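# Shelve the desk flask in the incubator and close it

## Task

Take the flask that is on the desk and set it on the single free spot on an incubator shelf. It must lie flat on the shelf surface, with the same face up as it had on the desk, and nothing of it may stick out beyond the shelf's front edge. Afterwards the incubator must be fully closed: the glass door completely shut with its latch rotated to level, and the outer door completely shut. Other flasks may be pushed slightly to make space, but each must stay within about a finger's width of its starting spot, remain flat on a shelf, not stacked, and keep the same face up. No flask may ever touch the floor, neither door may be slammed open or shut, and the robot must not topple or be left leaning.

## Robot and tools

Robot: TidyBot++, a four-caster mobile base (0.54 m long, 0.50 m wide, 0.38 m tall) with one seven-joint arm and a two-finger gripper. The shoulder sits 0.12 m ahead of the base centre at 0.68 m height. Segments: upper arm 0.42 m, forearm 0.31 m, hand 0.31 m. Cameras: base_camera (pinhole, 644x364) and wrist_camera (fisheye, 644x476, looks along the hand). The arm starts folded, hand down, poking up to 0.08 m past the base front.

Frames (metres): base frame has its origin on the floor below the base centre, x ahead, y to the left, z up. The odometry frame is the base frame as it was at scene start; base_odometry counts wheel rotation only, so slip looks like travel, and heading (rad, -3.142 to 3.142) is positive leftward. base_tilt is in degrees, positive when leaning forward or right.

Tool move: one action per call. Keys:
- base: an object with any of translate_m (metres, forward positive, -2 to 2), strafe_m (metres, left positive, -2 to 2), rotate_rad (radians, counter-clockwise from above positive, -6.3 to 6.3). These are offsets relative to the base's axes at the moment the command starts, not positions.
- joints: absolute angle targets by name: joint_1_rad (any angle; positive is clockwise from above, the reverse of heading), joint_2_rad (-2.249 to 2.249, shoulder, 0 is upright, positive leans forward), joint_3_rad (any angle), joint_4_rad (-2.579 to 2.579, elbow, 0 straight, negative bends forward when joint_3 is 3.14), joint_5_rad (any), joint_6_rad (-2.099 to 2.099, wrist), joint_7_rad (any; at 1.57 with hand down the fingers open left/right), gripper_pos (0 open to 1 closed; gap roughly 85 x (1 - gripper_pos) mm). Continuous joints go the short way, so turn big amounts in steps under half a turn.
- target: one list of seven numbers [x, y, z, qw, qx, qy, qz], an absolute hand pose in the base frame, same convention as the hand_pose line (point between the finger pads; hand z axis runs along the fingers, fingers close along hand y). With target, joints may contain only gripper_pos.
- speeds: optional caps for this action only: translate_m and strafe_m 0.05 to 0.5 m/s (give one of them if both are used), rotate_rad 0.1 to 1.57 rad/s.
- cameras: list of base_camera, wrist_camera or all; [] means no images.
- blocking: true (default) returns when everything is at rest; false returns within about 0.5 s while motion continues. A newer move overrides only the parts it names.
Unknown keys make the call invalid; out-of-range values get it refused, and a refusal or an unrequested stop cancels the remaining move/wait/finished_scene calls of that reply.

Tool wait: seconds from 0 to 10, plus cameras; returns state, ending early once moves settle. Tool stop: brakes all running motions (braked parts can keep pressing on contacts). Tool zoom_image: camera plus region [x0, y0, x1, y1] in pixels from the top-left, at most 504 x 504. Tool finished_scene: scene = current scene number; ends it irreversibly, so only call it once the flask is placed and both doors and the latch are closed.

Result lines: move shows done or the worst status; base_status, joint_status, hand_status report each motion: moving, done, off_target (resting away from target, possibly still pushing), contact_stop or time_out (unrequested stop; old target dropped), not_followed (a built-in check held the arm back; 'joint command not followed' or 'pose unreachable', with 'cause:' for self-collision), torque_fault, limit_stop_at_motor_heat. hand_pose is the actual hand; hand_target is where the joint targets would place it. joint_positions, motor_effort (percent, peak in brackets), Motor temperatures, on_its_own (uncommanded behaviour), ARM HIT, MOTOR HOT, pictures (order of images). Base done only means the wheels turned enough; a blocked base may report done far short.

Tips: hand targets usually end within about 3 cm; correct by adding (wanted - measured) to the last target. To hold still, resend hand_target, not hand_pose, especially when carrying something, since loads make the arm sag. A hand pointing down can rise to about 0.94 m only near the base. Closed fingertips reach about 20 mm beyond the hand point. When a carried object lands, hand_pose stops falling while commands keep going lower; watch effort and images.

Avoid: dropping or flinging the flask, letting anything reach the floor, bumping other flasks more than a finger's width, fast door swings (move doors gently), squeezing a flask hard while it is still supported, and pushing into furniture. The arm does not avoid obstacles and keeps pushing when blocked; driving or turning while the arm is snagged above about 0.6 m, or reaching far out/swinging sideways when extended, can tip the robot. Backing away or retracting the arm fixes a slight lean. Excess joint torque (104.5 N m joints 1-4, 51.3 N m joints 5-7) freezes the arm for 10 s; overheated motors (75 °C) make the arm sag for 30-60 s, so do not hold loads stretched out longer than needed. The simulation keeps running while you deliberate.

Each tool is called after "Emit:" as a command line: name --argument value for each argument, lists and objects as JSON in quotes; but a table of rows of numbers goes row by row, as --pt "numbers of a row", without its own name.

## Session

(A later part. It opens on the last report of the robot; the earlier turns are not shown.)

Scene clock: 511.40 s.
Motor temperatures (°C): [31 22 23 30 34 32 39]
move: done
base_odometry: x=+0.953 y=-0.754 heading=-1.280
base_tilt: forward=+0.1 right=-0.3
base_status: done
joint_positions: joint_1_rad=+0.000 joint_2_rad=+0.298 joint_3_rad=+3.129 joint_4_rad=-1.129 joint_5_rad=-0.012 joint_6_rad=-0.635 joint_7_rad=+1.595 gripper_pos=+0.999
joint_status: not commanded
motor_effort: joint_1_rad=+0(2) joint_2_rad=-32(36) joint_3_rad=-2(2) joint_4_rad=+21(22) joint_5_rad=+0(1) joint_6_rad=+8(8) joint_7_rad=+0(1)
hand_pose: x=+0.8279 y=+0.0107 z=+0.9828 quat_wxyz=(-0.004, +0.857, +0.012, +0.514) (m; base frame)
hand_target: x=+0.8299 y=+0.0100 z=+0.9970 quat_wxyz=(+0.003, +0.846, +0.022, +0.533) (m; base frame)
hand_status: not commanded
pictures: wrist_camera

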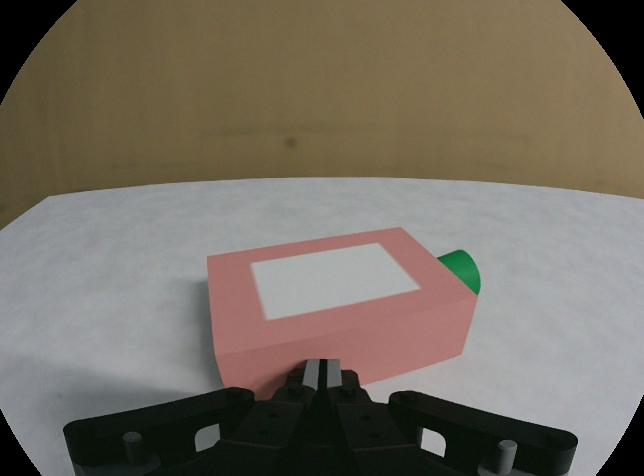

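Emit:
move --base '{"translate_m":-0.015}' --speeds '{"translate_m":0.05}' --cameras '[]'

Emit:
move --base '{"strafe_m":0.025}' --speeds '{"strafe_m":0.05}' --cameras '[]'

Emit:
move --base '{"translate_m":0.06}' --speeds '{"translate_m":0.05}' --cameras '["wrist_camera"]'

Scene clock: 521.43 s.
Motor temperatures (°C): [31 22 23 30 34 32 39]
move: done
base_odometry: x=+0.949 y=-0.740 heading=-1.279
base_tilt: forward=+0.0 right=-0.3
base_status: done
joint_positions: joint_1_rad=+0.000 joint_2_rad=+0.297 joint_3_rad=+3.129 joint_4_rad=-1.129 joint_5_rad=-0.012 joint_6_rad=-0.635 joint_7_rad=+1.595 gripper_pos=+0.999
joint_status: not commanded
motor_effort: joint_1_rad=+0(2) joint_2_rad=-32(36) joint_3_rad=-2(2) joint_4_rad=+21(22) joint_5_rad=+0(0) joint_6_rad=+8(8) joint_7_rad=+1(1)
hand_pose: x=+0.8277 y=+0.0107 z=+0.9834 quat_wxyz=(-0.004, +0.857, +0.012, +0.515) (m; base frame)
hand_target: x=+0.8299 y=+0.0100 z=+0.9970 quat_wxyz=(+0.003, +0.846, +0.022, +0.533) (m; base frame)
hand_status: not commanded
pictures: none
No camera images: "cameras" was empty.

Scene clock: 522.40 s.
Motor temperatures (°C): [31 22 23 30 34 32 39]
move: done
base_odometry: x=+0.973 y=-0.732 heading=-1.280
base_tilt: forward=+0.0 right=-0.3
base_status: done
joint_positions: joint_1_rad=+0.000 joint_2_rad=+0.297 joint_3_rad=+3.130 joint_4_rad=-1.129 joint_5_rad=-0.012 joint_6_rad=-0.635 joint_7_rad=+1.595 gripper_pos=+0.999
joint_status: not commanded
motor_effort: joint_1_rad=+0(4) joint_2_rad=-32(33) joint_3_rad=-1(4) joint_4_rad=+22(22) joint_5_rad=+0(1) joint_6_rad=+8(8) joint_7_rad=+1(1)
hand_pose: x=+0.8277 y=+0.0109 z=+0.9834 quat_wxyz=(-0.004, +0.857, +0.012, +0.515) (m; base frame)
hand_target: x=+0.8299 y=+0.0100 z=+0.9970 quat_wxyz=(+0.003, +0.846, +0.022, +0.533) (m; base frame)
hand_status: not commanded
pictures: none
No camera images: "cameras" was empty.

Scene clock: 524.07 s.
Motor temperatures (°C): [31 22 23 30 34 32 39]
move: done
base_odometry: x=+0.991 y=-0.790 heading=-1.279
base_tilt: forward=+0.0 right=-0.3
base_status: done
joint_positions: joint_1_rad=+0.000 joint_2_rad=+0.297 joint_3_rad=+3.130 joint_4_rad=-1.129 joint_5_rad=-0.012 joint_6_rad=-0.634 joint_7_rad=+1.595 gripper_pos=+0.999
joint_status: not commanded
motor_effort: joint_1_rad=-1(1) joint_2_rad=-32(36) joint_3_rad=-1(2) joint_4_rad=+22(23) joint_5_rad=+0(1) joint_6_rad=+8(9) joint_7_rad=+0(1)
hand_pose: x=+0.8276 y=+0.0109 z=+0.9836 quat_wxyz=(-0.004, +0.857, +0.012, +0.515) (m; base frame)
hand_target: x=+0.8299 y=+0.0100 z=+0.9970 quat_wxyz=(+0.003, +0.846, +0.022, +0.533) (m; base frame)
hand_status: not commanded
pictures: wrist_camera

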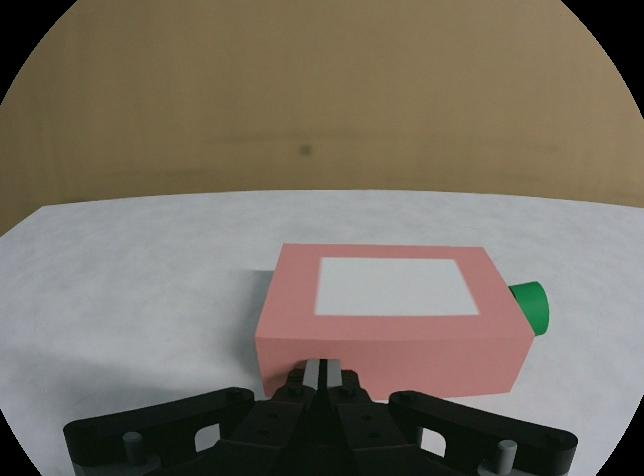

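Emit:
move --base '{"translate_m":0.05,"strafe_m":0.008}' --speeds '{"translate_m":0.05}' --cameras '["wrist_camera"]'

Scene clock: 533.03 s.
Motor temperatures (°C): [31 23 23 30 34 32 39]
move: done
base_odometry: x=+1.013 y=-0.836 heading=-1.280
base_tilt: forward=+0.0 right=-0.2
base_status: done
joint_positions: joint_1_rad=+0.000 joint_2_rad=+0.296 joint_3_rad=+3.130 joint_4_rad=-1.129 joint_5_rad=-0.012 joint_6_rad=-0.634 joint_7_rad=+1.595 gripper_pos=+0.999
joint_status: not commanded
motor_effort: joint_1_rad=+0(1) joint_2_rad=-32(35) joint_3_rad=-1(2) joint_4_rad=+21(22) joint_5_rad=+0(1) joint_6_rad=+8(9) joint_7_rad=+0(1)
hand_pose: x=+0.8275 y=+0.0109 z=+0.9839 quat_wxyz=(-0.004, +0.857, +0.012, +0.515) (m; base frame)
hand_target: x=+0.8299 y=+0.0100 z=+0.9970 quat_wxyz=(+0.003, +0.846, +0.022, +0.533) (m; base frame)
hand_status: not commanded
pictures: wrist_camera

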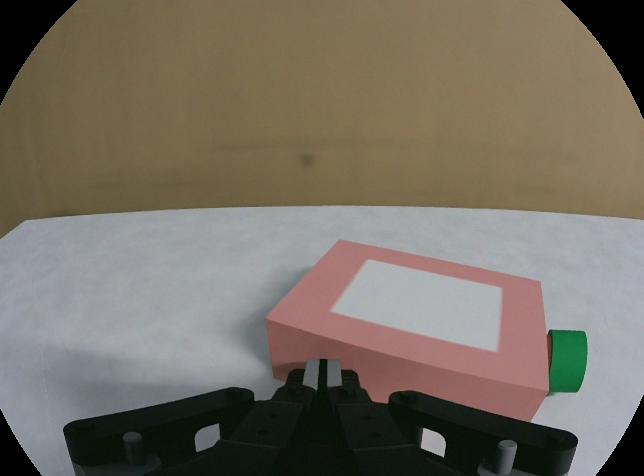

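Emit:
move --base '{"translate_m":0.05,"strafe_m":0.005}' --speeds '{"translate_m":0.05}' --cameras '["wrist_camera"]'

Scene clock: 538.90 s.
Motor temperatures (°C): [31 23 23 30 34 32 39]
move: done
base_odometry: x=+1.032 y=-0.882 heading=-1.279
base_tilt: forward=+0.0 right=-0.3
base_status: done
joint_positions: joint_1_rad=+0.000 joint_2_rad=+0.296 joint_3_rad=+3.130 joint_4_rad=-1.129 joint_5_rad=-0.012 joint_6_rad=-0.634 joint_7_rad=+1.595 gripper_pos=+0.999
joint_status: not commanded
motor_effort: joint_1_rad=+1(3) joint_2_rad=-32(35) joint_3_rad=-1(2) joint_4_rad=+22(22) joint_5_rad=+0(1) joint_6_rad=+8(8) joint_7_rad=+1(1)
hand_pose: x=+0.8275 y=+0.0109 z=+0.9840 quat_wxyz=(-0.004, +0.857, +0.012, +0.515) (m; base frame)
hand_target: x=+0.8299 y=+0.0100 z=+0.9970 quat_wxyz=(+0.003, +0.846, +0.022, +0.533) (m; base frame)
hand_status: not commanded
pictures: wrist_camera

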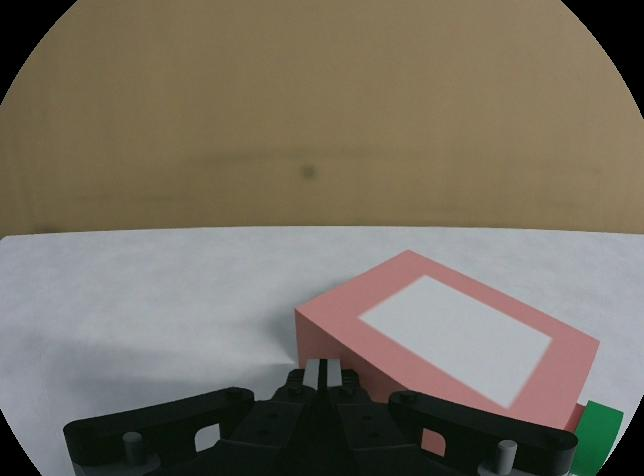

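Emit:
move --base '{"translate_m":0.05,"strafe_m":0.0}' --speeds '{"translate_m":0.05}' --cameras '["wrist_camera"]'

Scene clock: 547.07 s.
Motor temperatures (°C): [31 23 23 30 34 32 39]
move: done
base_odometry: x=+1.046 y=-0.930 heading=-1.279
base_tilt: forward=+0.1 right=-0.3
base_status: done
joint_positions: joint_1_rad=+0.000 joint_2_rad=+0.265 joint_3_rad=+3.130 joint_4_rad=-1.133 joint_5_rad=-0.012 joint_6_rad=-0.631 joint_7_rad=+1.595 gripper_pos=+0.999
joint_status: not commanded
motor_effort: joint_1_rad=-1(3) joint_2_rad=-26(33) joint_3_rad=-2(3) joint_4_rad=+22(25) joint_5_rad=+0(1) joint_6_rad=+8(10) joint_7_rad=+1(1)
hand_pose: x=+0.8180 y=+0.0109 z=+1.0039 quat_wxyz=(-0.004, +0.849, +0.012, +0.528) (m; base frame)
hand_target: x=+0.8299 y=+0.0100 z=+0.9970 quat_wxyz=(+0.003, +0.846, +0.022, +0.533) (m; base frame)
hand_status: not commanded
pictures: wrist_camera

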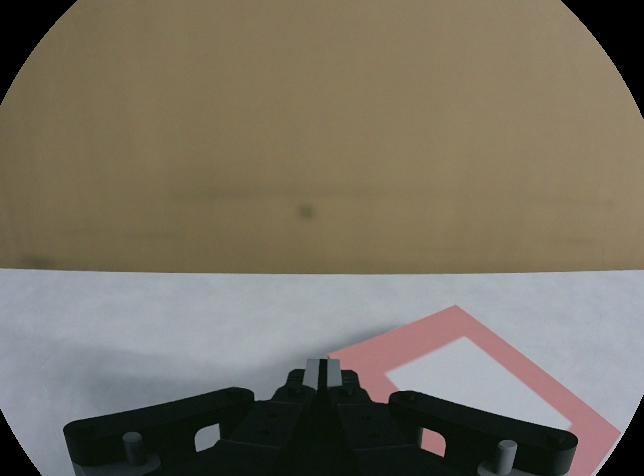

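Emit:
move --joints '{"joint_2_rad":0.12}' --cameras '[]'

Emit:
move --base '{"translate_m":-0.15}' --speeds '{"translate_m":0.15}' --cameras '["wrist_camera"]'

Scene clock: 553.37 s.
Motor temperatures (°C): [31 23 23 30 34 32 39]
move: done
base_odometry: x=+1.046 y=-0.930 heading=-1.279
base_tilt: forward=+0.1 right=-0.4
base_status: not commanded
joint_positions: joint_1_rad=+0.000 joint_2_rad=+0.122 joint_3_rad=+3.130 joint_4_rad=-1.136 joint_5_rad=-0.012 joint_6_rad=-0.631 joint_7_rad=+1.595 gripper_pos=+0.999
joint_status: all done
motor_effort: joint_1_rad=-1(1) joint_2_rad=-26(35) joint_3_rad=-1(2) joint_4_rad=+22(23) joint_5_rad=+0(0) joint_6_rad=+9(9) joint_7_rad=+1(1)
hand_pose: x=+0.7646 y=+0.0109 z=+1.0991 quat_wxyz=(-0.003, +0.810, +0.012, +0.586) (m; base frame)
hand_target: x=+0.7672 y=+0.0100 z=+1.1114 quat_wxyz=(+0.005, +0.798, +0.022, +0.602) (m; base frame)
hand_status: not commanded
pictures: none
No camera images: "cameras" was empty.

Scene clock: 555.03 s.
Motor temperatures (°C): [31 23 23 30 34 32 39]
move: done
base_odometry: x=+1.003 y=-0.786 heading=-1.279
base_tilt: forward=+0.1 right=-0.3
base_status: done
joint_positions: joint_1_rad=+0.000 joint_2_rad=+0.123 joint_3_rad=+3.130 joint_4_rad=-1.136 joint_5_rad=-0.012 joint_6_rad=-0.631 joint_7_rad=+1.595 gripper_pos=+0.999
joint_status: not commanded
motor_effort: joint_1_rad=+0(2) joint_2_rad=-25(29) joint_3_rad=-1(2) joint_4_rad=+21(22) joint_5_rad=+0(1) joint_6_rad=+9(9) joint_7_rad=+0(1)
hand_pose: x=+0.7652 y=+0.0108 z=+1.0982 quat_wxyz=(-0.003, +0.810, +0.012, +0.586) (m; base frame)
hand_target: x=+0.7672 y=+0.0100 z=+1.1114 quat_wxyz=(+0.005, +0.798, +0.022, +0.602) (m; base frame)
hand_status: not commanded
pictures: wrist_camera

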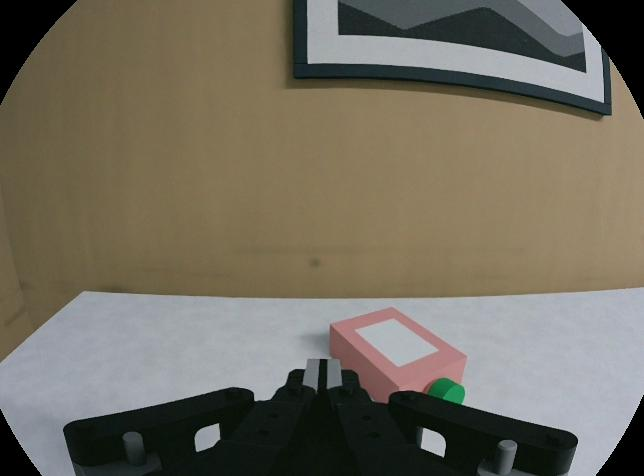

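Emit:
move --base '{"strafe_m":-0.18}' --speeds '{"strafe_m":0.15}' --cameras '[]'

Emit:
move --base '{"translate_m":0.075}' --speeds '{"translate_m":0.1}' --cameras '[]'

Emit:
move --joints '{"joint_2_rad":0.288}' --cameras '["wrist_camera"]'

Scene clock: 596.83 s.
Motor temperatures (°C): [31 22 23 30 34 32 39]
move: done
base_odometry: x=+0.831 y=-0.838 heading=-1.279
base_tilt: forward=+0.0 right=-0.3
base_status: done
joint_positions: joint_1_rad=+0.001 joint_2_rad=+0.123 joint_3_rad=+3.130 joint_4_rad=-1.136 joint_5_rad=-0.012 joint_6_rad=-0.631 joint_7_rad=+1.595 gripper_pos=+0.999
joint_status: not commanded
motor_effort: joint_1_rad=+0(3) joint_2_rad=-25(26) joint_3_rad=-1(3) joint_4_rad=+21(22) joint_5_rad=+0(1) joint_6_rad=+9(9) joint_7_rad=+1(1)
hand_pose: x=+0.7652 y=+0.0103 z=+1.0982 quat_wxyz=(-0.003, +0.810, +0.012, +0.586) (m; base frame)
hand_target: x=+0.7672 y=+0.0100 z=+1.1114 quat_wxyz=(+0.005, +0.798, +0.022, +0.602) (m; base frame)
hand_status: not commanded
pictures: none
No camera images: "cameras" was empty.

Scene clock: 598.17 s.
Motor temperatures (°C): [31 22 23 30 34 32 39]
move: done
base_odometry: x=+0.852 y=-0.910 heading=-1.280
base_tilt: forward=+0.0 right=-0.3
base_status: done
joint_positions: joint_1_rad=+0.001 joint_2_rad=+0.126 joint_3_rad=+3.130 joint_4_rad=-1.136 joint_5_rad=-0.012 joint_6_rad=-0.631 joint_7_rad=+1.595 gripper_pos=+0.999
joint_status: not commanded
motor_effort: joint_1_rad=+0(1) joint_2_rad=-25(28) joint_3_rad=-1(2) joint_4_rad=+21(22) joint_5_rad=+0(1) joint_6_rad=+9(9) joint_7_rad=+0(1)
hand_pose: x=+0.7664 y=+0.0103 z=+1.0964 quat_wxyz=(-0.003, +0.811, +0.012, +0.585) (m; base frame)
hand_target: x=+0.7672 y=+0.0100 z=+1.1114 quat_wxyz=(+0.005, +0.798, +0.022, +0.602) (m; base frame)
hand_status: not commanded
pictures: none
No camera images: "cameras" was empty.

Scene clock: 599.57 s.
Motor temperatures (°C): [31 22 23 30 34 32 39]
move: done
base_odometry: x=+0.852 y=-0.910 heading=-1.280
base_tilt: forward=+0.0 right=-0.3
base_status: not commanded
joint_positions: joint_1_rad=+0.001 joint_2_rad=+0.301 joint_3_rad=+3.130 joint_4_rad=-1.138 joint_5_rad=-0.012 joint_6_rad=-0.631 joint_7_rad=+1.595 gripper_pos=+0.999
joint_status: all done
motor_effort: joint_1_rad=+0(1) joint_2_rad=-32(38) joint_3_rad=-1(2) joint_4_rad=+21(23) joint_5_rad=+0(0) joint_6_rad=+8(9) joint_7_rad=+1(1)
hand_pose: x=+0.8285 y=+0.0102 z=+0.9760 quat_wxyz=(-0.004, +0.860, +0.012, +0.511) (m; base frame)
hand_target: x=+0.8299 y=+0.0100 z=+0.9970 quat_wxyz=(+0.003, +0.846, +0.022, +0.533) (m; base frame)
hand_status: not commanded
pictures: wrist_camera

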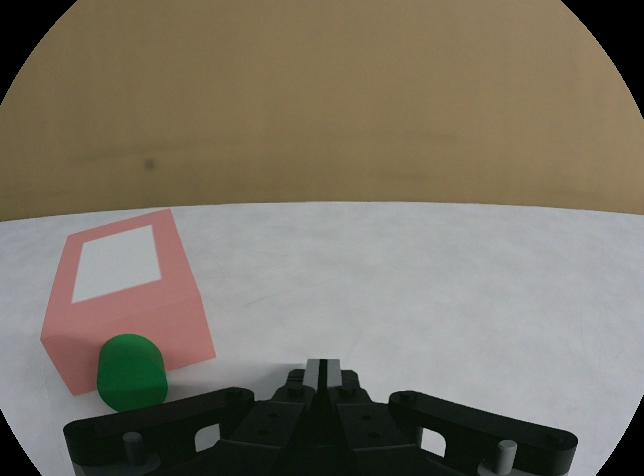

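Emit:
move --base '{"strafe_m":0.085}' --speeds '{"strafe_m":0.06}' --cameras '["wrist_camera"]'

Scene clock: 609.90 s.
Motor temperatures (°C): [31 22 23 30 34 32 39]
move: done
base_odometry: x=+0.934 y=-0.885 heading=-1.280
base_tilt: forward=+0.0 right=-0.3
base_status: done
joint_positions: joint_1_rad=+0.000 joint_2_rad=+0.301 joint_3_rad=+3.130 joint_4_rad=-1.138 joint_5_rad=-0.012 joint_6_rad=-0.631 joint_7_rad=+1.595 gripper_pos=+0.999
joint_status: not commanded
motor_effort: joint_1_rad=+0(3) joint_2_rad=-33(33) joint_3_rad=-1(3) joint_4_rad=+22(22) joint_5_rad=+1(1) joint_6_rad=+8(8) joint_7_rad=+1(1)
hand_pose: x=+0.8285 y=+0.0109 z=+0.9760 quat_wxyz=(-0.004, +0.860, +0.012, +0.511) (m; base frame)
hand_target: x=+0.8299 y=+0.0100 z=+0.9970 quat_wxyz=(+0.003, +0.846, +0.022, +0.533) (m; base frame)
hand_status: not commanded
pictures: wrist_camera

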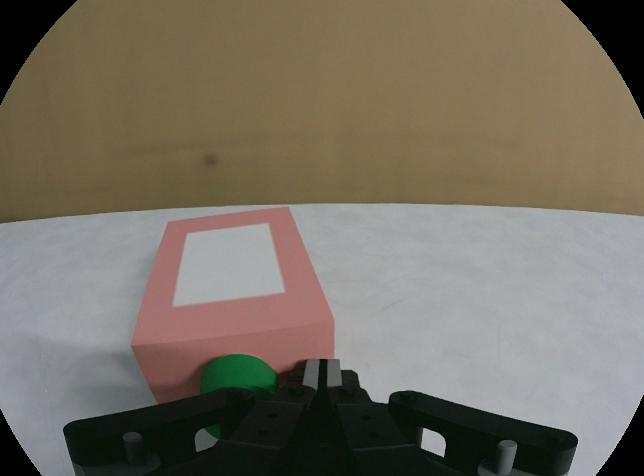

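Emit:
move --base '{"strafe_m":0.022}' --speeds '{"strafe_m":0.05}' --cameras '["wrist_camera"]'

Scene clock: 616.93 s.
Motor temperatures (°C): [31 22 23 30 34 32 39]
move: done
base_odometry: x=+0.955 y=-0.879 heading=-1.280
base_tilt: forward=+0.1 right=-0.3
base_status: done
joint_positions: joint_1_rad=+0.000 joint_2_rad=+0.301 joint_3_rad=+3.130 joint_4_rad=-1.138 joint_5_rad=-0.012 joint_6_rad=-0.631 joint_7_rad=+1.595 gripper_pos=+0.999
joint_status: not commanded
motor_effort: joint_1_rad=+0(3) joint_2_rad=-33(33) joint_3_rad=-1(3) joint_4_rad=+21(22) joint_5_rad=+0(1) joint_6_rad=+8(8) joint_7_rad=+1(1)
hand_pose: x=+0.8285 y=+0.0106 z=+0.9760 quat_wxyz=(-0.004, +0.860, +0.012, +0.511) (m; base frame)
hand_target: x=+0.8299 y=+0.0100 z=+0.9970 quat_wxyz=(+0.003, +0.846, +0.022, +0.533) (m; base frame)
hand_status: not commanded
pictures: wrist_camera

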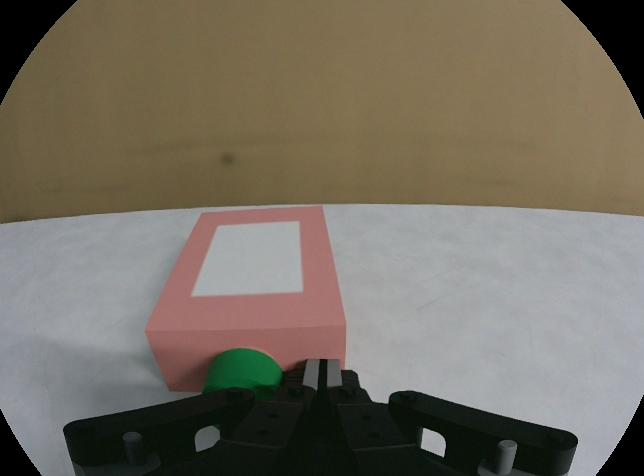

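Emit:
move --base '{"strafe_m":-0.02}' --speeds '{"strafe_m":0.05}' --cameras '[]'

Emit:
move --base '{"translate_m":-0.12}' --speeds '{"translate_m":0.1}' --cameras '[]'

Emit:
move --base '{"strafe_m":0.051}' --speeds '{"strafe_m":0.1}' --joints '{"joint_2_rad":0.225,"joint_4_rad":-1.297,"joint_6_rad":-0.35,"gripper_pos":0.0}' --cameras '["wrist_camera"]'

Scene clock: 650.63 s.
Motor temperatures (°C): [31 23 23 30 34 32 39]
move: done
base_odometry: x=+0.936 y=-0.885 heading=-1.280
base_tilt: forward=+0.0 right=-0.3
base_status: done
joint_positions: joint_1_rad=+0.000 joint_2_rad=+0.301 joint_3_rad=+3.130 joint_4_rad=-1.138 joint_5_rad=-0.012 joint_6_rad=-0.631 joint_7_rad=+1.595 gripper_pos=+0.999
joint_status: not commanded
motor_effort: joint_1_rad=+0(4) joint_2_rad=-32(34) joint_3_rad=-1(4) joint_4_rad=+22(22) joint_5_rad=+0(1) joint_6_rad=+8(8) joint_7_rad=+1(1)
hand_pose: x=+0.8285 y=+0.0110 z=+0.9760 quat_wxyz=(-0.004, +0.860, +0.012, +0.511) (m; base frame)
hand_target: x=+0.8299 y=+0.0100 z=+0.9970 quat_wxyz=(+0.003, +0.846, +0.022, +0.533) (m; base frame)
hand_status: not commanded
pictures: none
No camera images: "cameras" was empty.

Scene clock: 652.40 s.
Motor temperatures (°C): [31 23 23 30 34 32 39]
move: done
base_odometry: x=+0.902 y=-0.770 heading=-1.280
base_tilt: forward=+0.1 right=-0.3
base_status: done
joint_positions: joint_1_rad=+0.000 joint_2_rad=+0.297 joint_3_rad=+3.130 joint_4_rad=-1.138 joint_5_rad=-0.012 joint_6_rad=-0.630 joint_7_rad=+1.595 gripper_pos=+0.999
joint_status: not commanded
motor_effort: joint_1_rad=-1(1) joint_2_rad=-32(37) joint_3_rad=-1(2) joint_4_rad=+21(22) joint_5_rad=+0(1) joint_6_rad=+8(9) joint_7_rad=+1(1)
hand_pose: x=+0.8275 y=+0.0110 z=+0.9786 quat_wxyz=(-0.004, +0.859, +0.012, +0.512) (m; base frame)
hand_target: x=+0.8299 y=+0.0100 z=+0.9970 quat_wxyz=(+0.003, +0.846, +0.022, +0.533) (m; base frame)
hand_status: not commanded
pictures: none
No camera images: "cameras" was empty.

Scene clock: 653.80 s.
Motor temperatures (°C): [31 23 23 30 34 32 39]
move: done
base_odometry: x=+0.950 y=-0.755 heading=-1.280
base_tilt: forward=+0.0 right=-0.3
base_status: done
joint_positions: joint_1_rad=-0.001 joint_2_rad=+0.249 joint_3_rad=+3.130 joint_4_rad=-1.286 joint_5_rad=-0.012 joint_6_rad=-0.396 joint_7_rad=+1.595 gripper_pos=+0.000
joint_status: all done
motor_effort: joint_1_rad=-1(4) joint_2_rad=-31(33) joint_3_rad=+0(3) joint_4_rad=+21(23) joint_5_rad=+0(1) joint_6_rad=+8(9) joint_7_rad=+0(1)
hand_pose: x=+0.8278 y=+0.0108 z=+0.9916 quat_wxyz=(-0.003, +0.822, +0.011, +0.569) (m; base frame)
hand_target: x=+0.8240 y=+0.0093 z=+1.0150 quat_wxyz=(+0.005, +0.805, +0.020, +0.593) (m; base frame)
hand_status: not commanded
pictures: wrist_camera

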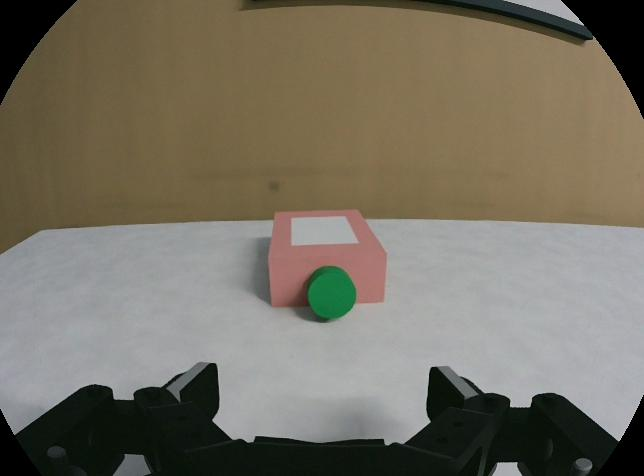

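Emit:
move --base '{"strafe_m":-0.008,"translate_m":0.06}' --speeds '{"translate_m":0.08}' --joints '{"joint_2_rad":0.247}' --cameras '["wrist_camera"]'

Scene clock: 665.40 s.
Motor temperatures (°C): [31 23 23 30 34 32 39]
move: done
base_odometry: x=+0.960 y=-0.815 heading=-1.279
base_tilt: forward=+0.1 right=-0.3
base_status: done
joint_positions: joint_1_rad=-0.001 joint_2_rad=+0.252 joint_3_rad=+3.130 joint_4_rad=-1.287 joint_5_rad=-0.012 joint_6_rad=-0.392 joint_7_rad=+1.595 gripper_pos=+0.000
joint_status: all done
motor_effort: joint_1_rad=-1(2) joint_2_rad=-31(34) joint_3_rad=-2(2) joint_4_rad=+22(23) joint_5_rad=+0(1) joint_6_rad=+9(9) joint_7_rad=+1(1)
hand_pose: x=+0.8293 y=+0.0108 z=+0.9895 quat_wxyz=(-0.003, +0.822, +0.011, +0.569) (m; base frame)
hand_target: x=+0.8311 y=+0.0093 z=+0.9994 quat_wxyz=(+0.005, +0.811, +0.020, +0.584) (m; base frame)
hand_status: not commanded
pictures: wrist_camera

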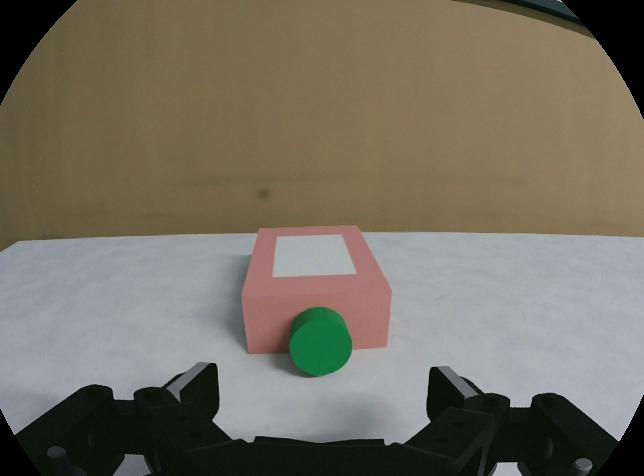

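Emit:
move --joints '{"joint_2_rad":0.262}' --cameras '[]'

Emit:
move --base '{"translate_m":0.035,"strafe_m":0.001}' --speeds '{"translate_m":0.05}' --cameras '["wrist_camera"]'

Scene clock: 671.37 s.
Motor temperatures (°C): [31 23 23 30 34 32 39]
move: done
base_odometry: x=+0.960 y=-0.815 heading=-1.279
base_tilt: forward=+0.1 right=-0.3
base_status: not commanded
joint_positions: joint_1_rad=-0.001 joint_2_rad=+0.257 joint_3_rad=+3.130 joint_4_rad=-1.287 joint_5_rad=-0.012 joint_6_rad=-0.392 joint_7_rad=+1.595 gripper_pos=+0.000
joint_status: all done
motor_effort: joint_1_rad=-1(1) joint_2_rad=-32(32) joint_3_rad=-1(2) joint_4_rad=+22(23) joint_5_rad=+0(0) joint_6_rad=+8(9) joint_7_rad=+1(1)
hand_pose: x=+0.8308 y=+0.0108 z=+0.9855 quat_wxyz=(-0.003, +0.824, +0.011, +0.567) (m; base frame)
hand_target: x=+0.8358 y=+0.0093 z=+0.9887 quat_wxyz=(+0.005, +0.816, +0.020, +0.578) (m; base frame)
hand_status: not commanded
pictures: none
No camera images: "cameras" was empty.

Scene clock: 672.53 s.
Motor temperatures (°C): [31 23 23 30 34 32 39]
move: done
base_odometry: x=+0.971 y=-0.848 heading=-1.280
base_tilt: forward=+0.1 right=-0.3
base_status: done
joint_positions: joint_1_rad=-0.001 joint_2_rad=+0.262 joint_3_rad=+3.130 joint_4_rad=-1.288 joint_5_rad=-0.012 joint_6_rad=-0.392 joint_7_rad=+1.595 gripper_pos=+0.000
joint_status: not commanded
motor_effort: joint_1_rad=+0(2) joint_2_rad=-31(34) joint_3_rad=-1(3) joint_4_rad=+22(23) joint_5_rad=+0(0) joint_6_rad=+8(9) joint_7_rad=+0(1)
hand_pose: x=+0.8321 y=+0.0108 z=+0.9825 quat_wxyz=(-0.003, +0.825, +0.011, +0.565) (m; base frame)
hand_target: x=+0.8358 y=+0.0093 z=+0.9887 quat_wxyz=(+0.005, +0.816, +0.020, +0.578) (m; base frame)
hand_status: not commanded
pictures: wrist_camera

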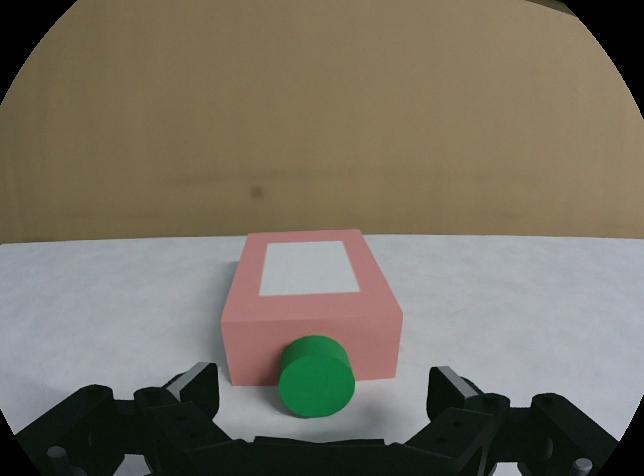

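Emit:
move --joints '{"joint_2_rad":0.279}' --cameras '[]'

Emit:
move --base '{"translate_m":0.025,"strafe_m":0.003}' --speeds '{"translate_m":0.05}' --cameras '["wrist_camera"]'

Scene clock: 679.50 s.
Motor temperatures (°C): [31 23 23 30 34 32 39]
move: done
base_odometry: x=+0.971 y=-0.848 heading=-1.280
base_tilt: forward=+0.0 right=-0.3
base_status: not commanded
joint_positions: joint_1_rad=-0.001 joint_2_rad=+0.273 joint_3_rad=+3.130 joint_4_rad=-1.289 joint_5_rad=-0.012 joint_6_rad=-0.392 joint_7_rad=+1.595 gripper_pos=+0.000
joint_status: all done
motor_effort: joint_1_rad=+0(1) joint_2_rad=-31(33) joint_3_rad=-1(2) joint_4_rad=+22(22) joint_5_rad=+0(1) joint_6_rad=+8(9) joint_7_rad=+1(1)
hand_pose: x=+0.8353 y=+0.0108 z=+0.9740 quat_wxyz=(-0.003, +0.828, +0.011, +0.560) (m; base frame)
hand_target: x=+0.8409 y=+0.0093 z=+0.9765 quat_wxyz=(+0.005, +0.821, +0.020, +0.571) (m; base frame)
hand_status: not commanded
pictures: none
No camera images: "cameras" was empty.

Scene clock: 680.47 s.
Motor temperatures (°C): [31 23 23 30 34 32 39]
move: done
base_odometry: x=+0.981 y=-0.872 heading=-1.280
base_tilt: forward=+0.0 right=-0.3
base_status: done
joint_positions: joint_1_rad=-0.001 joint_2_rad=+0.277 joint_3_rad=+3.130 joint_4_rad=-1.289 joint_5_rad=-0.012 joint_6_rad=-0.391 joint_7_rad=+1.595 gripper_pos=+0.000
joint_status: not commanded
motor_effort: joint_1_rad=+0(1) joint_2_rad=-32(34) joint_3_rad=-1(2) joint_4_rad=+22(22) joint_5_rad=+0(1) joint_6_rad=+8(9) joint_7_rad=+1(1)
hand_pose: x=+0.8366 y=+0.0108 z=+0.9709 quat_wxyz=(-0.003, +0.830, +0.011, +0.558) (m; base frame)
hand_target: x=+0.8409 y=+0.0093 z=+0.9765 quat_wxyz=(+0.005, +0.821, +0.020, +0.571) (m; base frame)
hand_status: not commanded
pictures: wrist_camera

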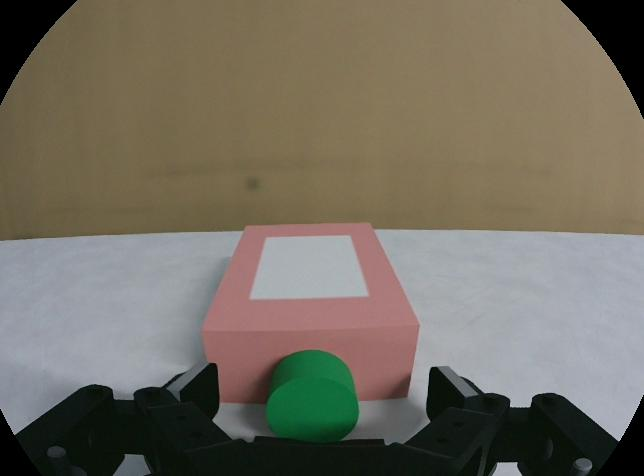

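Emit:
move --base '{"strafe_m":0.005}' --speeds '{"strafe_m":0.05}' --joints '{"gripper_pos":0.6}' --cameras '["wrist_camera"]'

Scene clock: 695.23 s.
Motor temperatures (°C): [31 23 23 30 34 32 39]
move: done
base_odometry: x=+0.986 y=-0.870 heading=-1.280
base_tilt: forward=+0.1 right=-0.3
base_status: done
joint_positions: joint_1_rad=-0.001 joint_2_rad=+0.277 joint_3_rad=+3.130 joint_4_rad=-1.289 joint_5_rad=-0.012 joint_6_rad=-0.390 joint_7_rad=+1.595 gripper_pos=+0.600
joint_status: all done
motor_effort: joint_1_rad=+0(3) joint_2_rad=-32(34) joint_3_rad=-2(3) joint_4_rad=+21(22) joint_5_rad=+0(1) joint_6_rad=+8(9) joint_7_rad=+0(1)
hand_pose: x=+0.8368 y=+0.0108 z=+0.9710 quat_wxyz=(-0.003, +0.829, +0.011, +0.559) (m; base frame)
hand_target: x=+0.8409 y=+0.0093 z=+0.9765 quat_wxyz=(+0.005, +0.821, +0.020, +0.571) (m; base frame)
hand_status: not commanded
pictures: wrist_camera

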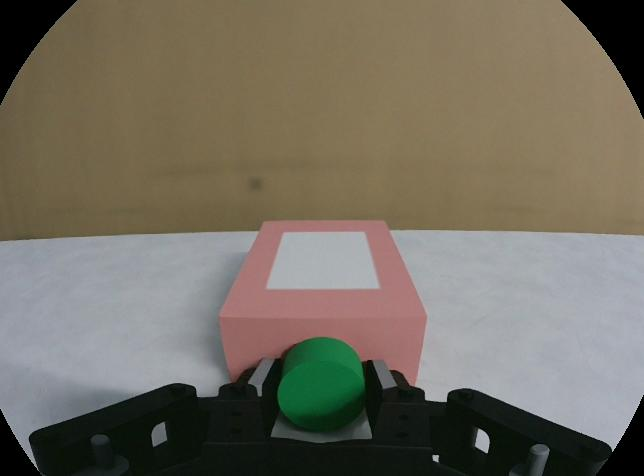

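Emit:
move --joints '{"gripper_pos":0.72}' --cameras '["wrist_camera"]'

Scene clock: 698.63 s.
Motor temperatures (°C): [31 23 23 30 34 32 39]
move: off_target
base_odometry: x=+0.986 y=-0.870 heading=-1.280
base_tilt: forward=+0.1 right=-0.3
base_status: not commanded
joint_positions: joint_1_rad=-0.001 joint_2_rad=+0.277 joint_3_rad=+3.130 joint_4_rad=-1.289 joint_5_rad=-0.012 joint_6_rad=-0.389 joint_7_rad=+1.595 gripper_pos=+0.680
joint_status: gripper_pos off_target (ended at +0.680, target +0.720)
motor_effort: joint_1_rad=+0(1) joint_2_rad=-32(32) joint_3_rad=-2(2) joint_4_rad=+22(22) joint_5_rad=+0(0) joint_6_rad=+8(9) joint_7_rad=+1(1)
hand_pose: x=+0.8369 y=+0.0109 z=+0.9712 quat_wxyz=(-0.003, +0.829, +0.011, +0.559) (m; base frame)
hand_target: x=+0.8409 y=+0.0093 z=+0.9765 quat_wxyz=(+0.005, +0.821, +0.020, +0.571) (m; base frame)
hand_status: not commanded
pictures: wrist_camera

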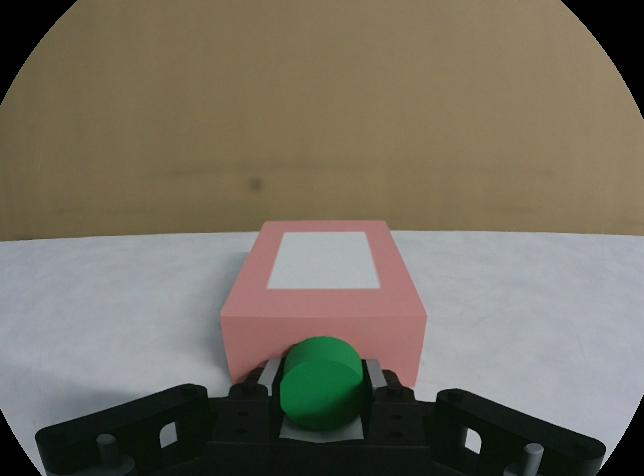

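Emit:
move --joints '{"gripper_pos":0.85}' --cameras '[]'

Emit:
move --joints '{"joint_2_rad":0.25}' --cameras '["wrist_camera"]'

Scene clock: 706.77 s.
Motor temperatures (°C): [31 23 23 30 34 32 39]
move: off_target
base_odometry: x=+0.986 y=-0.870 heading=-1.280
base_tilt: forward=+0.1 right=-0.3
base_status: not commanded
joint_positions: joint_1_rad=-0.001 joint_2_rad=+0.277 joint_3_rad=+3.130 joint_4_rad=-1.289 joint_5_rad=-0.012 joint_6_rad=-0.389 joint_7_rad=+1.595 gripper_pos=+0.680
joint_status: gripper_pos off_target (ended at +0.680, target +0.850)
motor_effort: joint_1_rad=+0(1) joint_2_rad=-32(32) joint_3_rad=-1(1) joint_4_rad=+22(22) joint_5_rad=+0(1) joint_6_rad=+8(8) joint_7_rad=+1(1)
hand_pose: x=+0.8369 y=+0.0109 z=+0.9712 quat_wxyz=(-0.003, +0.829, +0.011, +0.559) (m; base frame)
hand_target: x=+0.8409 y=+0.0093 z=+0.9765 quat_wxyz=(+0.005, +0.821, +0.020, +0.571) (m; base frame)
hand_status: not commanded
pictures: none
No camera images: "cameras" was empty.

Scene clock: 707.40 s.
Motor temperatures (°C): [31 23 23 30 34 32 39]
move: done
base_odometry: x=+0.986 y=-0.870 heading=-1.280
base_tilt: forward=+0.0 right=-0.3
base_status: not commanded
joint_positions: joint_1_rad=-0.001 joint_2_rad=+0.272 joint_3_rad=+3.130 joint_4_rad=-1.292 joint_5_rad=-0.012 joint_6_rad=-0.389 joint_7_rad=+1.595 gripper_pos=+0.680
joint_status: all done
motor_effort: joint_1_rad=+0(1) joint_2_rad=-32(35) joint_3_rad=-1(2) joint_4_rad=+23(23) joint_5_rad=+0(1) joint_6_rad=+9(10) joint_7_rad=+1(1)
hand_pose: x=+0.8350 y=+0.0108 z=+0.9731 quat_wxyz=(-0.003, +0.828, +0.011, +0.560) (m; base frame)
hand_target: x=+0.8321 y=+0.0093 z=+0.9973 quat_wxyz=(+0.005, +0.812, +0.020, +0.583) (m; base frame)
hand_status: not commanded
pictures: wrist_camera

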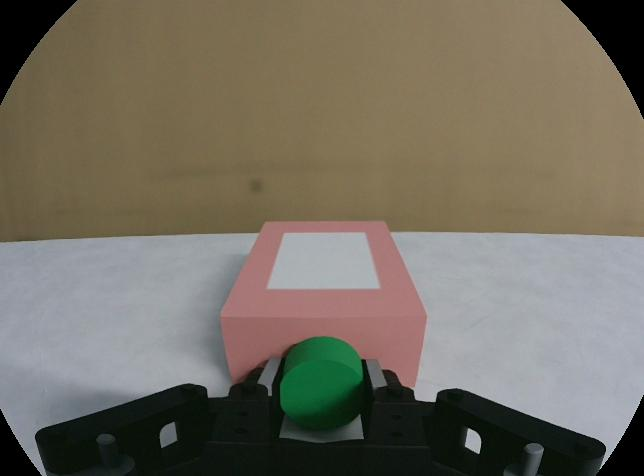

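Emit:
move --joints '{"joint_2_rad":0.22}' --cameras '["wrist_camera"]'

Scene clock: 710.30 s.
Motor temperatures (°C): [31 23 23 30 34 32 39]
move: done
base_odometry: x=+0.986 y=-0.870 heading=-1.280
base_tilt: forward=+0.0 right=-0.4
base_status: not commanded
joint_positions: joint_1_rad=-0.001 joint_2_rad=+0.245 joint_3_rad=+3.130 joint_4_rad=-1.294 joint_5_rad=-0.012 joint_6_rad=-0.389 joint_7_rad=+1.595 gripper_pos=+0.680
joint_status: all done
motor_effort: joint_1_rad=+1(1) joint_2_rad=-32(35) joint_3_rad=-1(2) joint_4_rad=+23(24) joint_5_rad=+0(1) joint_6_rad=+9(10) joint_7_rad=+0(1)
hand_pose: x=+0.8266 y=+0.0108 z=+0.9913 quat_wxyz=(-0.003, +0.821, +0.011, +0.570) (m; base frame)
hand_target: x=+0.8223 y=+0.0093 z=+1.0185 quat_wxyz=(+0.005, +0.803, +0.020, +0.595) (m; base frame)
hand_status: not commanded
pictures: wrist_camera

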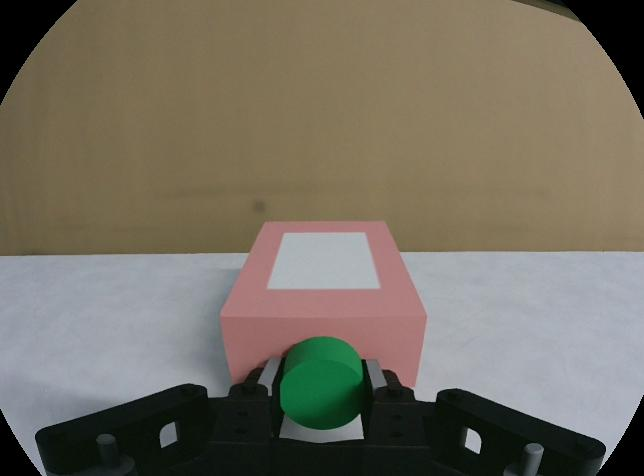

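Emit:
move --joints '{"joint_2_rad":0.12,"gripper_pos":0.95}' --cameras '[]'

Emit:
move --base '{"translate_m":-0.6}' --speeds '{"translate_m":0.2}' --cameras '["wrist_camera"]'

Scene clock: 716.77 s.
Motor temperatures (°C): [31 23 23 30 34 32 39]
move: off_target
base_odometry: x=+0.986 y=-0.870 heading=-1.280
base_tilt: forward=+0.0 right=-0.4
base_status: not commanded
joint_positions: joint_1_rad=-0.001 joint_2_rad=+0.130 joint_3_rad=+3.130 joint_4_rad=-1.299 joint_5_rad=-0.012 joint_6_rad=-0.389 joint_7_rad=+1.595 gripper_pos=+0.680
joint_status: gripper_pos off_target (ended at +0.680, target +0.950); the others done
motor_effort: joint_1_rad=-1(1) joint_2_rad=-27(35) joint_3_rad=-1(1) joint_4_rad=+23(24) joint_5_rad=+0(1) joint_6_rad=+10(10) joint_7_rad=+1(1)
hand_pose: x=+0.7864 y=+0.0108 z=+1.0675 quat_wxyz=(-0.003, +0.789, +0.011, +0.615) (m; base frame)
hand_target: x=+0.7851 y=+0.0093 z=+1.0871 quat_wxyz=(+0.006, +0.773, +0.020, +0.634) (m; base frame)
hand_status: not commanded
pictures: none
No camera images: "cameras" was empty.

Scene clock: 720.50 s.
Motor temperatures (°C): [31 23 23 30 34 32 39]
move: done
base_odometry: x=+0.814 y=-0.295 heading=-1.280
base_tilt: forward=+0.0 right=-0.3
base_status: done
joint_positions: joint_1_rad=-0.001 joint_2_rad=+0.130 joint_3_rad=+3.130 joint_4_rad=-1.299 joint_5_rad=-0.012 joint_6_rad=-0.389 joint_7_rad=+1.595 gripper_pos=+0.680
joint_status: not commanded
motor_effort: joint_1_rad=-1(1) joint_2_rad=-28(31) joint_3_rad=-1(2) joint_4_rad=+23(24) joint_5_rad=+0(1) joint_6_rad=+10(10) joint_7_rad=+0(1)
hand_pose: x=+0.7864 y=+0.0105 z=+1.0676 quat_wxyz=(-0.002, +0.789, +0.011, +0.615) (m; base frame)
hand_target: x=+0.7851 y=+0.0093 z=+1.0871 quat_wxyz=(+0.006, +0.773, +0.020, +0.634) (m; base frame)
hand_status: not commanded
pictures: wrist_camera

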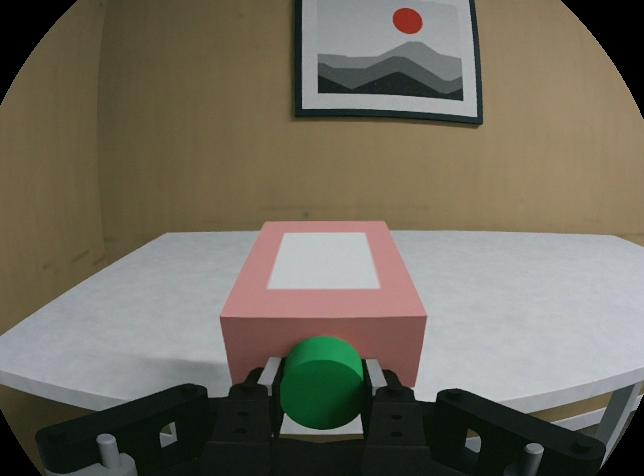

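Emit:
move --base '{"translate_m":-0.55,"strafe_m":-0.67}' --speeds '{"translate_m":0.25}' --cameras '[]'

Emit:
move --base '{"rotate_rad":-1.57}' --speeds '{"rotate_rad":0.5}'

Scene clock: 738.60 s.
Motor temperatures (°C): [31 23 23 30 34 32 39]
move: done
base_odometry: x=+0.014 y=+0.040 heading=-1.280
base_tilt: forward=+0.0 right=-0.3
base_status: done
joint_positions: joint_1_rad=+0.000 joint_2_rad=+0.130 joint_3_rad=+3.130 joint_4_rad=-1.299 joint_5_rad=-0.012 joint_6_rad=-0.389 joint_7_rad=+1.595 gripper_pos=+0.680
joint_status: not commanded
motor_effort: joint_1_rad=-1(3) joint_2_rad=-28(30) joint_3_rad=+0(3) joint_4_rad=+23(24) joint_5_rad=+0(1) joint_6_rad=+10(10) joint_7_rad=+1(1)
hand_pose: x=+0.7866 y=+0.0100 z=+1.0673 quat_wxyz=(-0.002, +0.789, +0.011, +0.615) (m; base frame)
hand_target: x=+0.7851 y=+0.0093 z=+1.0871 quat_wxyz=(+0.006, +0.773, +0.020, +0.634) (m; base frame)
hand_status: not commanded
pictures: none
No camera images: "cameras" was empty.

Scene clock: 742.53 s.
Motor temperatures (°C): [31 23 23 30 34 32 39]
move: done
base_odometry: x=+0.014 y=+0.040 heading=-2.850
base_tilt: forward=+0.1 right=-0.3
base_status: done
joint_positions: joint_1_rad=+0.003 joint_2_rad=+0.131 joint_3_rad=+3.131 joint_4_rad=-1.299 joint_5_rad=-0.012 joint_6_rad=-0.389 joint_7_rad=+1.595 gripper_pos=+0.680
joint_status: not commanded
motor_effort: joint_1_rad=+0(4) joint_2_rad=-27(29) joint_3_rad=-1(4) joint_4_rad=+23(24) joint_5_rad=+0(1) joint_6_rad=+10(10) joint_7_rad=+1(1)
hand_pose: x=+0.7866 y=+0.0076 z=+1.0673 quat_wxyz=(-0.001, +0.789, +0.009, +0.615) (m; base frame)
hand_target: x=+0.7851 y=+0.0093 z=+1.0871 quat_wxyz=(+0.006, +0.773, +0.020, +0.634) (m; base frame)
hand_status: not commanded
pictures: base_camera, wrist_camera

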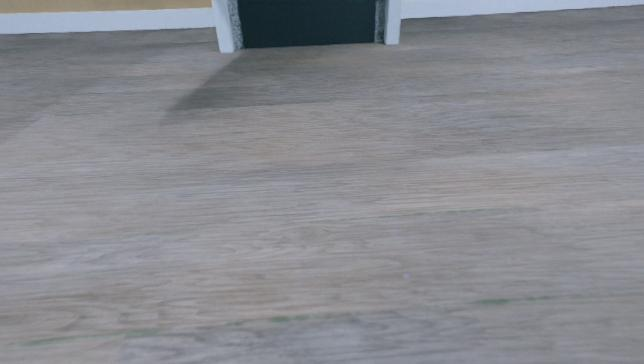

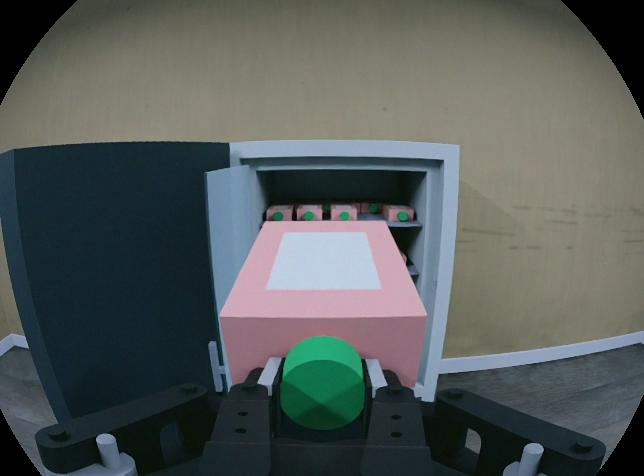

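Emit:
zoom_image --camera "wrist_camera" --region '[200, 130, 470, 330]'

Scaled by 1.867.

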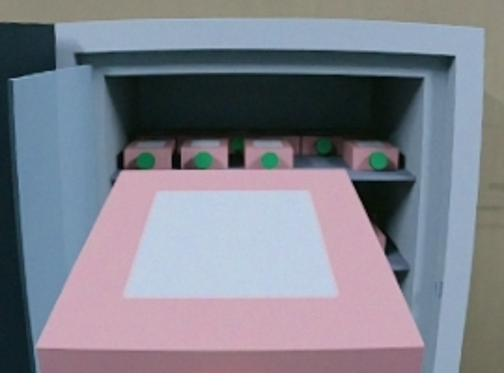

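Emit:
move --base '{"translate_m":0.3,"strafe_m":-0.155}' --speeds '{"translate_m":0.2}'

Emit:
zoom_image --camera "wrist_camera" --region '[150, 80, 550, 330]'

Scene clock: 782.97 s.
Motor temperatures (°C): [31 22 23 30 34 32 39]
move: done
base_odometry: x=-0.318 y=+0.102 heading=-2.851
base_tilt: forward=+0.1 right=-0.3
base_status: done
joint_positions: joint_1_rad=+0.003 joint_2_rad=+0.132 joint_3_rad=+3.131 joint_4_rad=-1.299 joint_5_rad=-0.012 joint_6_rad=-0.389 joint_7_rad=+1.595 gripper_pos=+0.680
joint_status: not commanded
motor_effort: joint_1_rad=+0(2) joint_2_rad=-28(30) joint_3_rad=-1(3) joint_4_rad=+23(24) joint_5_rad=+0(1) joint_6_rad=+10(10) joint_7_rad=+1(1)
hand_pose: x=+0.7872 y=+0.0077 z=+1.0662 quat_wxyz=(-0.001, +0.789, +0.009, +0.614) (m; base frame)
hand_target: x=+0.7851 y=+0.0093 z=+1.0871 quat_wxyz=(+0.006, +0.773, +0.020, +0.634) (m; base frame)
hand_status: not commanded
pictures: base_camera, wrist_camera

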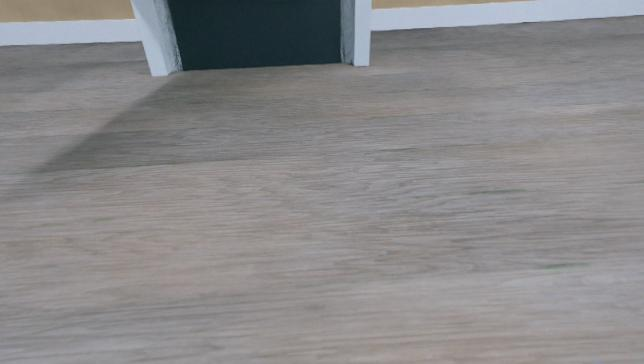

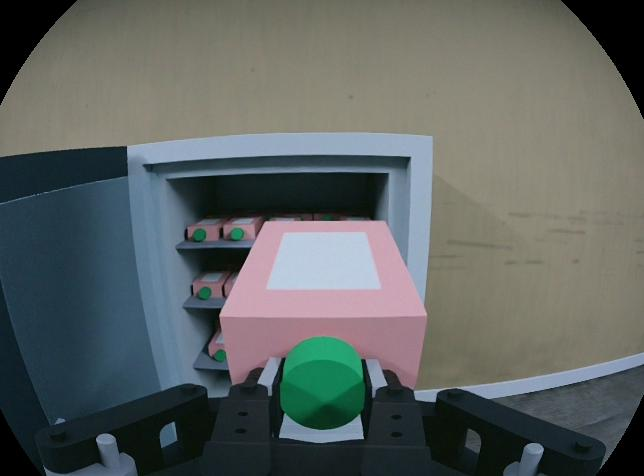

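Scaled by 1.260.

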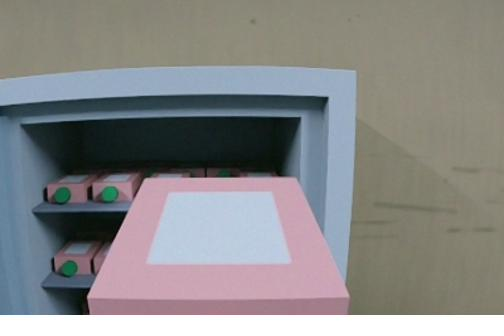

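Emit:
move --joints '{"joint_6_rad":-0.65}' --cameras '["wrist_camera"]'

Emit:
zoom_image --camera "wrist_camera" --region '[130, 50, 470, 260]'

Scene clock: 804.10 s.
Motor temperatures (°C): [31 22 23 30 34 32 39]
move: done
base_odometry: x=-0.318 y=+0.102 heading=-2.851
base_tilt: forward=+0.0 right=-0.3
base_status: not commanded
joint_positions: joint_1_rad=+0.003 joint_2_rad=+0.133 joint_3_rad=+3.131 joint_4_rad=-1.309 joint_5_rad=-0.012 joint_6_rad=-0.634 joint_7_rad=+1.595 gripper_pos=+0.680
joint_status: all done
motor_effort: joint_1_rad=+0(1) joint_2_rad=-27(30) joint_3_rad=-2(2) joint_4_rad=+23(25) joint_5_rad=+0(1) joint_6_rad=+9(11) joint_7_rad=+1(1)
hand_pose: x=+0.7589 y=+0.0084 z=+0.9884 quat_wxyz=(-0.002, +0.861, +0.011, +0.508) (m; base frame)
hand_target: x=+0.7536 y=+0.0101 z=+0.9995 quat_wxyz=(+0.003, +0.859, +0.023, +0.512) (m; base frame)
hand_status: not commanded
pictures: wrist_camera

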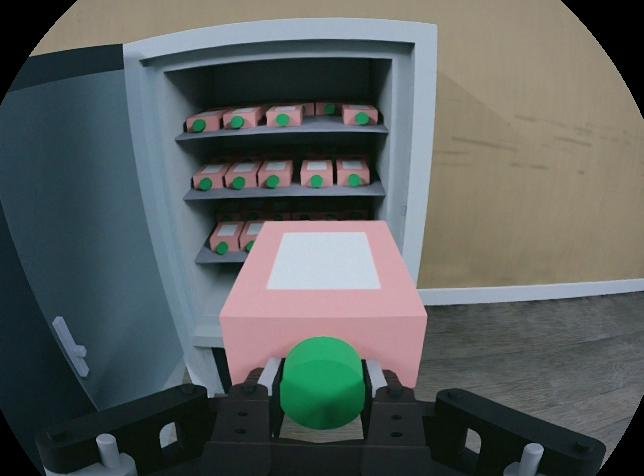

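Scaled by 1.482.

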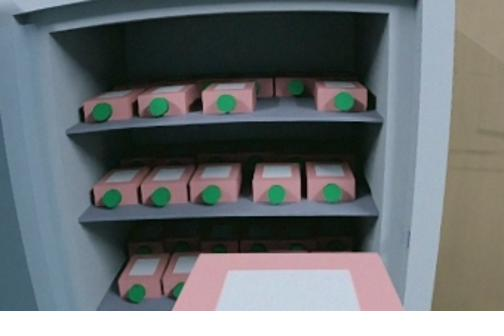

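Emit:
move --joints '{"joint_2_rad":0.185,"joint_4_rad":-1.25,"joint_6_rad":-0.46}' --cameras '[]'

Emit:
move --base '{"translate_m":0.4}' --speeds '{"translate_m":0.15}' --cameras '["wrist_camera"]'

Scene clock: 847.43 s.
Motor temperatures (°C): [31 22 23 30 34 32 39]
move: done
base_odometry: x=-0.318 y=+0.102 heading=-2.851
base_tilt: forward=+0.1 right=-0.3
base_status: not commanded
joint_positions: joint_1_rad=+0.003 joint_2_rad=+0.186 joint_3_rad=+3.131 joint_4_rad=-1.268 joint_5_rad=-0.012 joint_6_rad=-0.492 joint_7_rad=+1.595 gripper_pos=+0.680
joint_status: all done
motor_effort: joint_1_rad=-1(1) joint_2_rad=-30(31) joint_3_rad=-1(2) joint_4_rad=+23(24) joint_5_rad=+0(1) joint_6_rad=+9(10) joint_7_rad=+1(1)
hand_pose: x=+0.7986 y=+0.0079 z=+1.0178 quat_wxyz=(-0.002, +0.827, +0.010, +0.563) (m; base frame)
hand_target: x=+0.8028 y=+0.0097 z=+1.0388 quat_wxyz=(+0.005, +0.812, +0.021, +0.584) (m; base frame)
hand_status: not commanded
pictures: none
No camera images: "cameras" was empty.

Scene clock: 850.77 s.
Motor temperatures (°C): [31 22 23 30 34 32 39]
move: done
base_odometry: x=-0.701 y=-0.013 heading=-2.851
base_tilt: forward=+0.0 right=-0.3
base_status: done
joint_positions: joint_1_rad=+0.003 joint_2_rad=+0.196 joint_3_rad=+3.131 joint_4_rad=-1.268 joint_5_rad=-0.012 joint_6_rad=-0.492 joint_7_rad=+1.595 gripper_pos=+0.680
joint_status: not commanded
motor_effort: joint_1_rad=+0(1) joint_2_rad=-30(33) joint_3_rad=-1(2) joint_4_rad=+23(24) joint_5_rad=+0(1) joint_6_rad=+9(10) joint_7_rad=+1(1)
hand_pose: x=+0.8019 y=+0.0079 z=+1.0111 quat_wxyz=(-0.002, +0.829, +0.010, +0.559) (m; base frame)
hand_target: x=+0.8028 y=+0.0097 z=+1.0388 quat_wxyz=(+0.005, +0.812, +0.021, +0.584) (m; base frame)
hand_status: not commanded
pictures: wrist_camera

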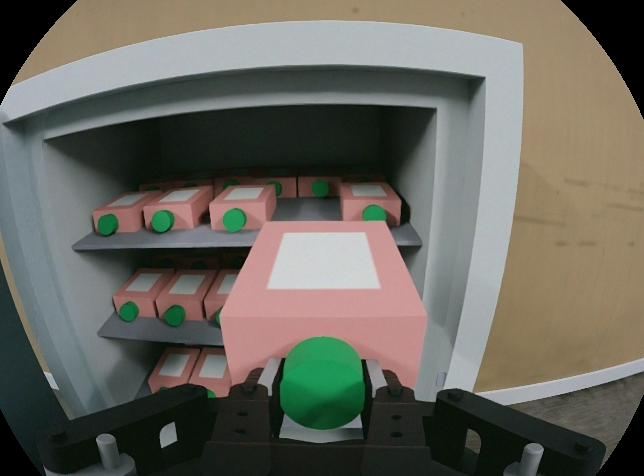

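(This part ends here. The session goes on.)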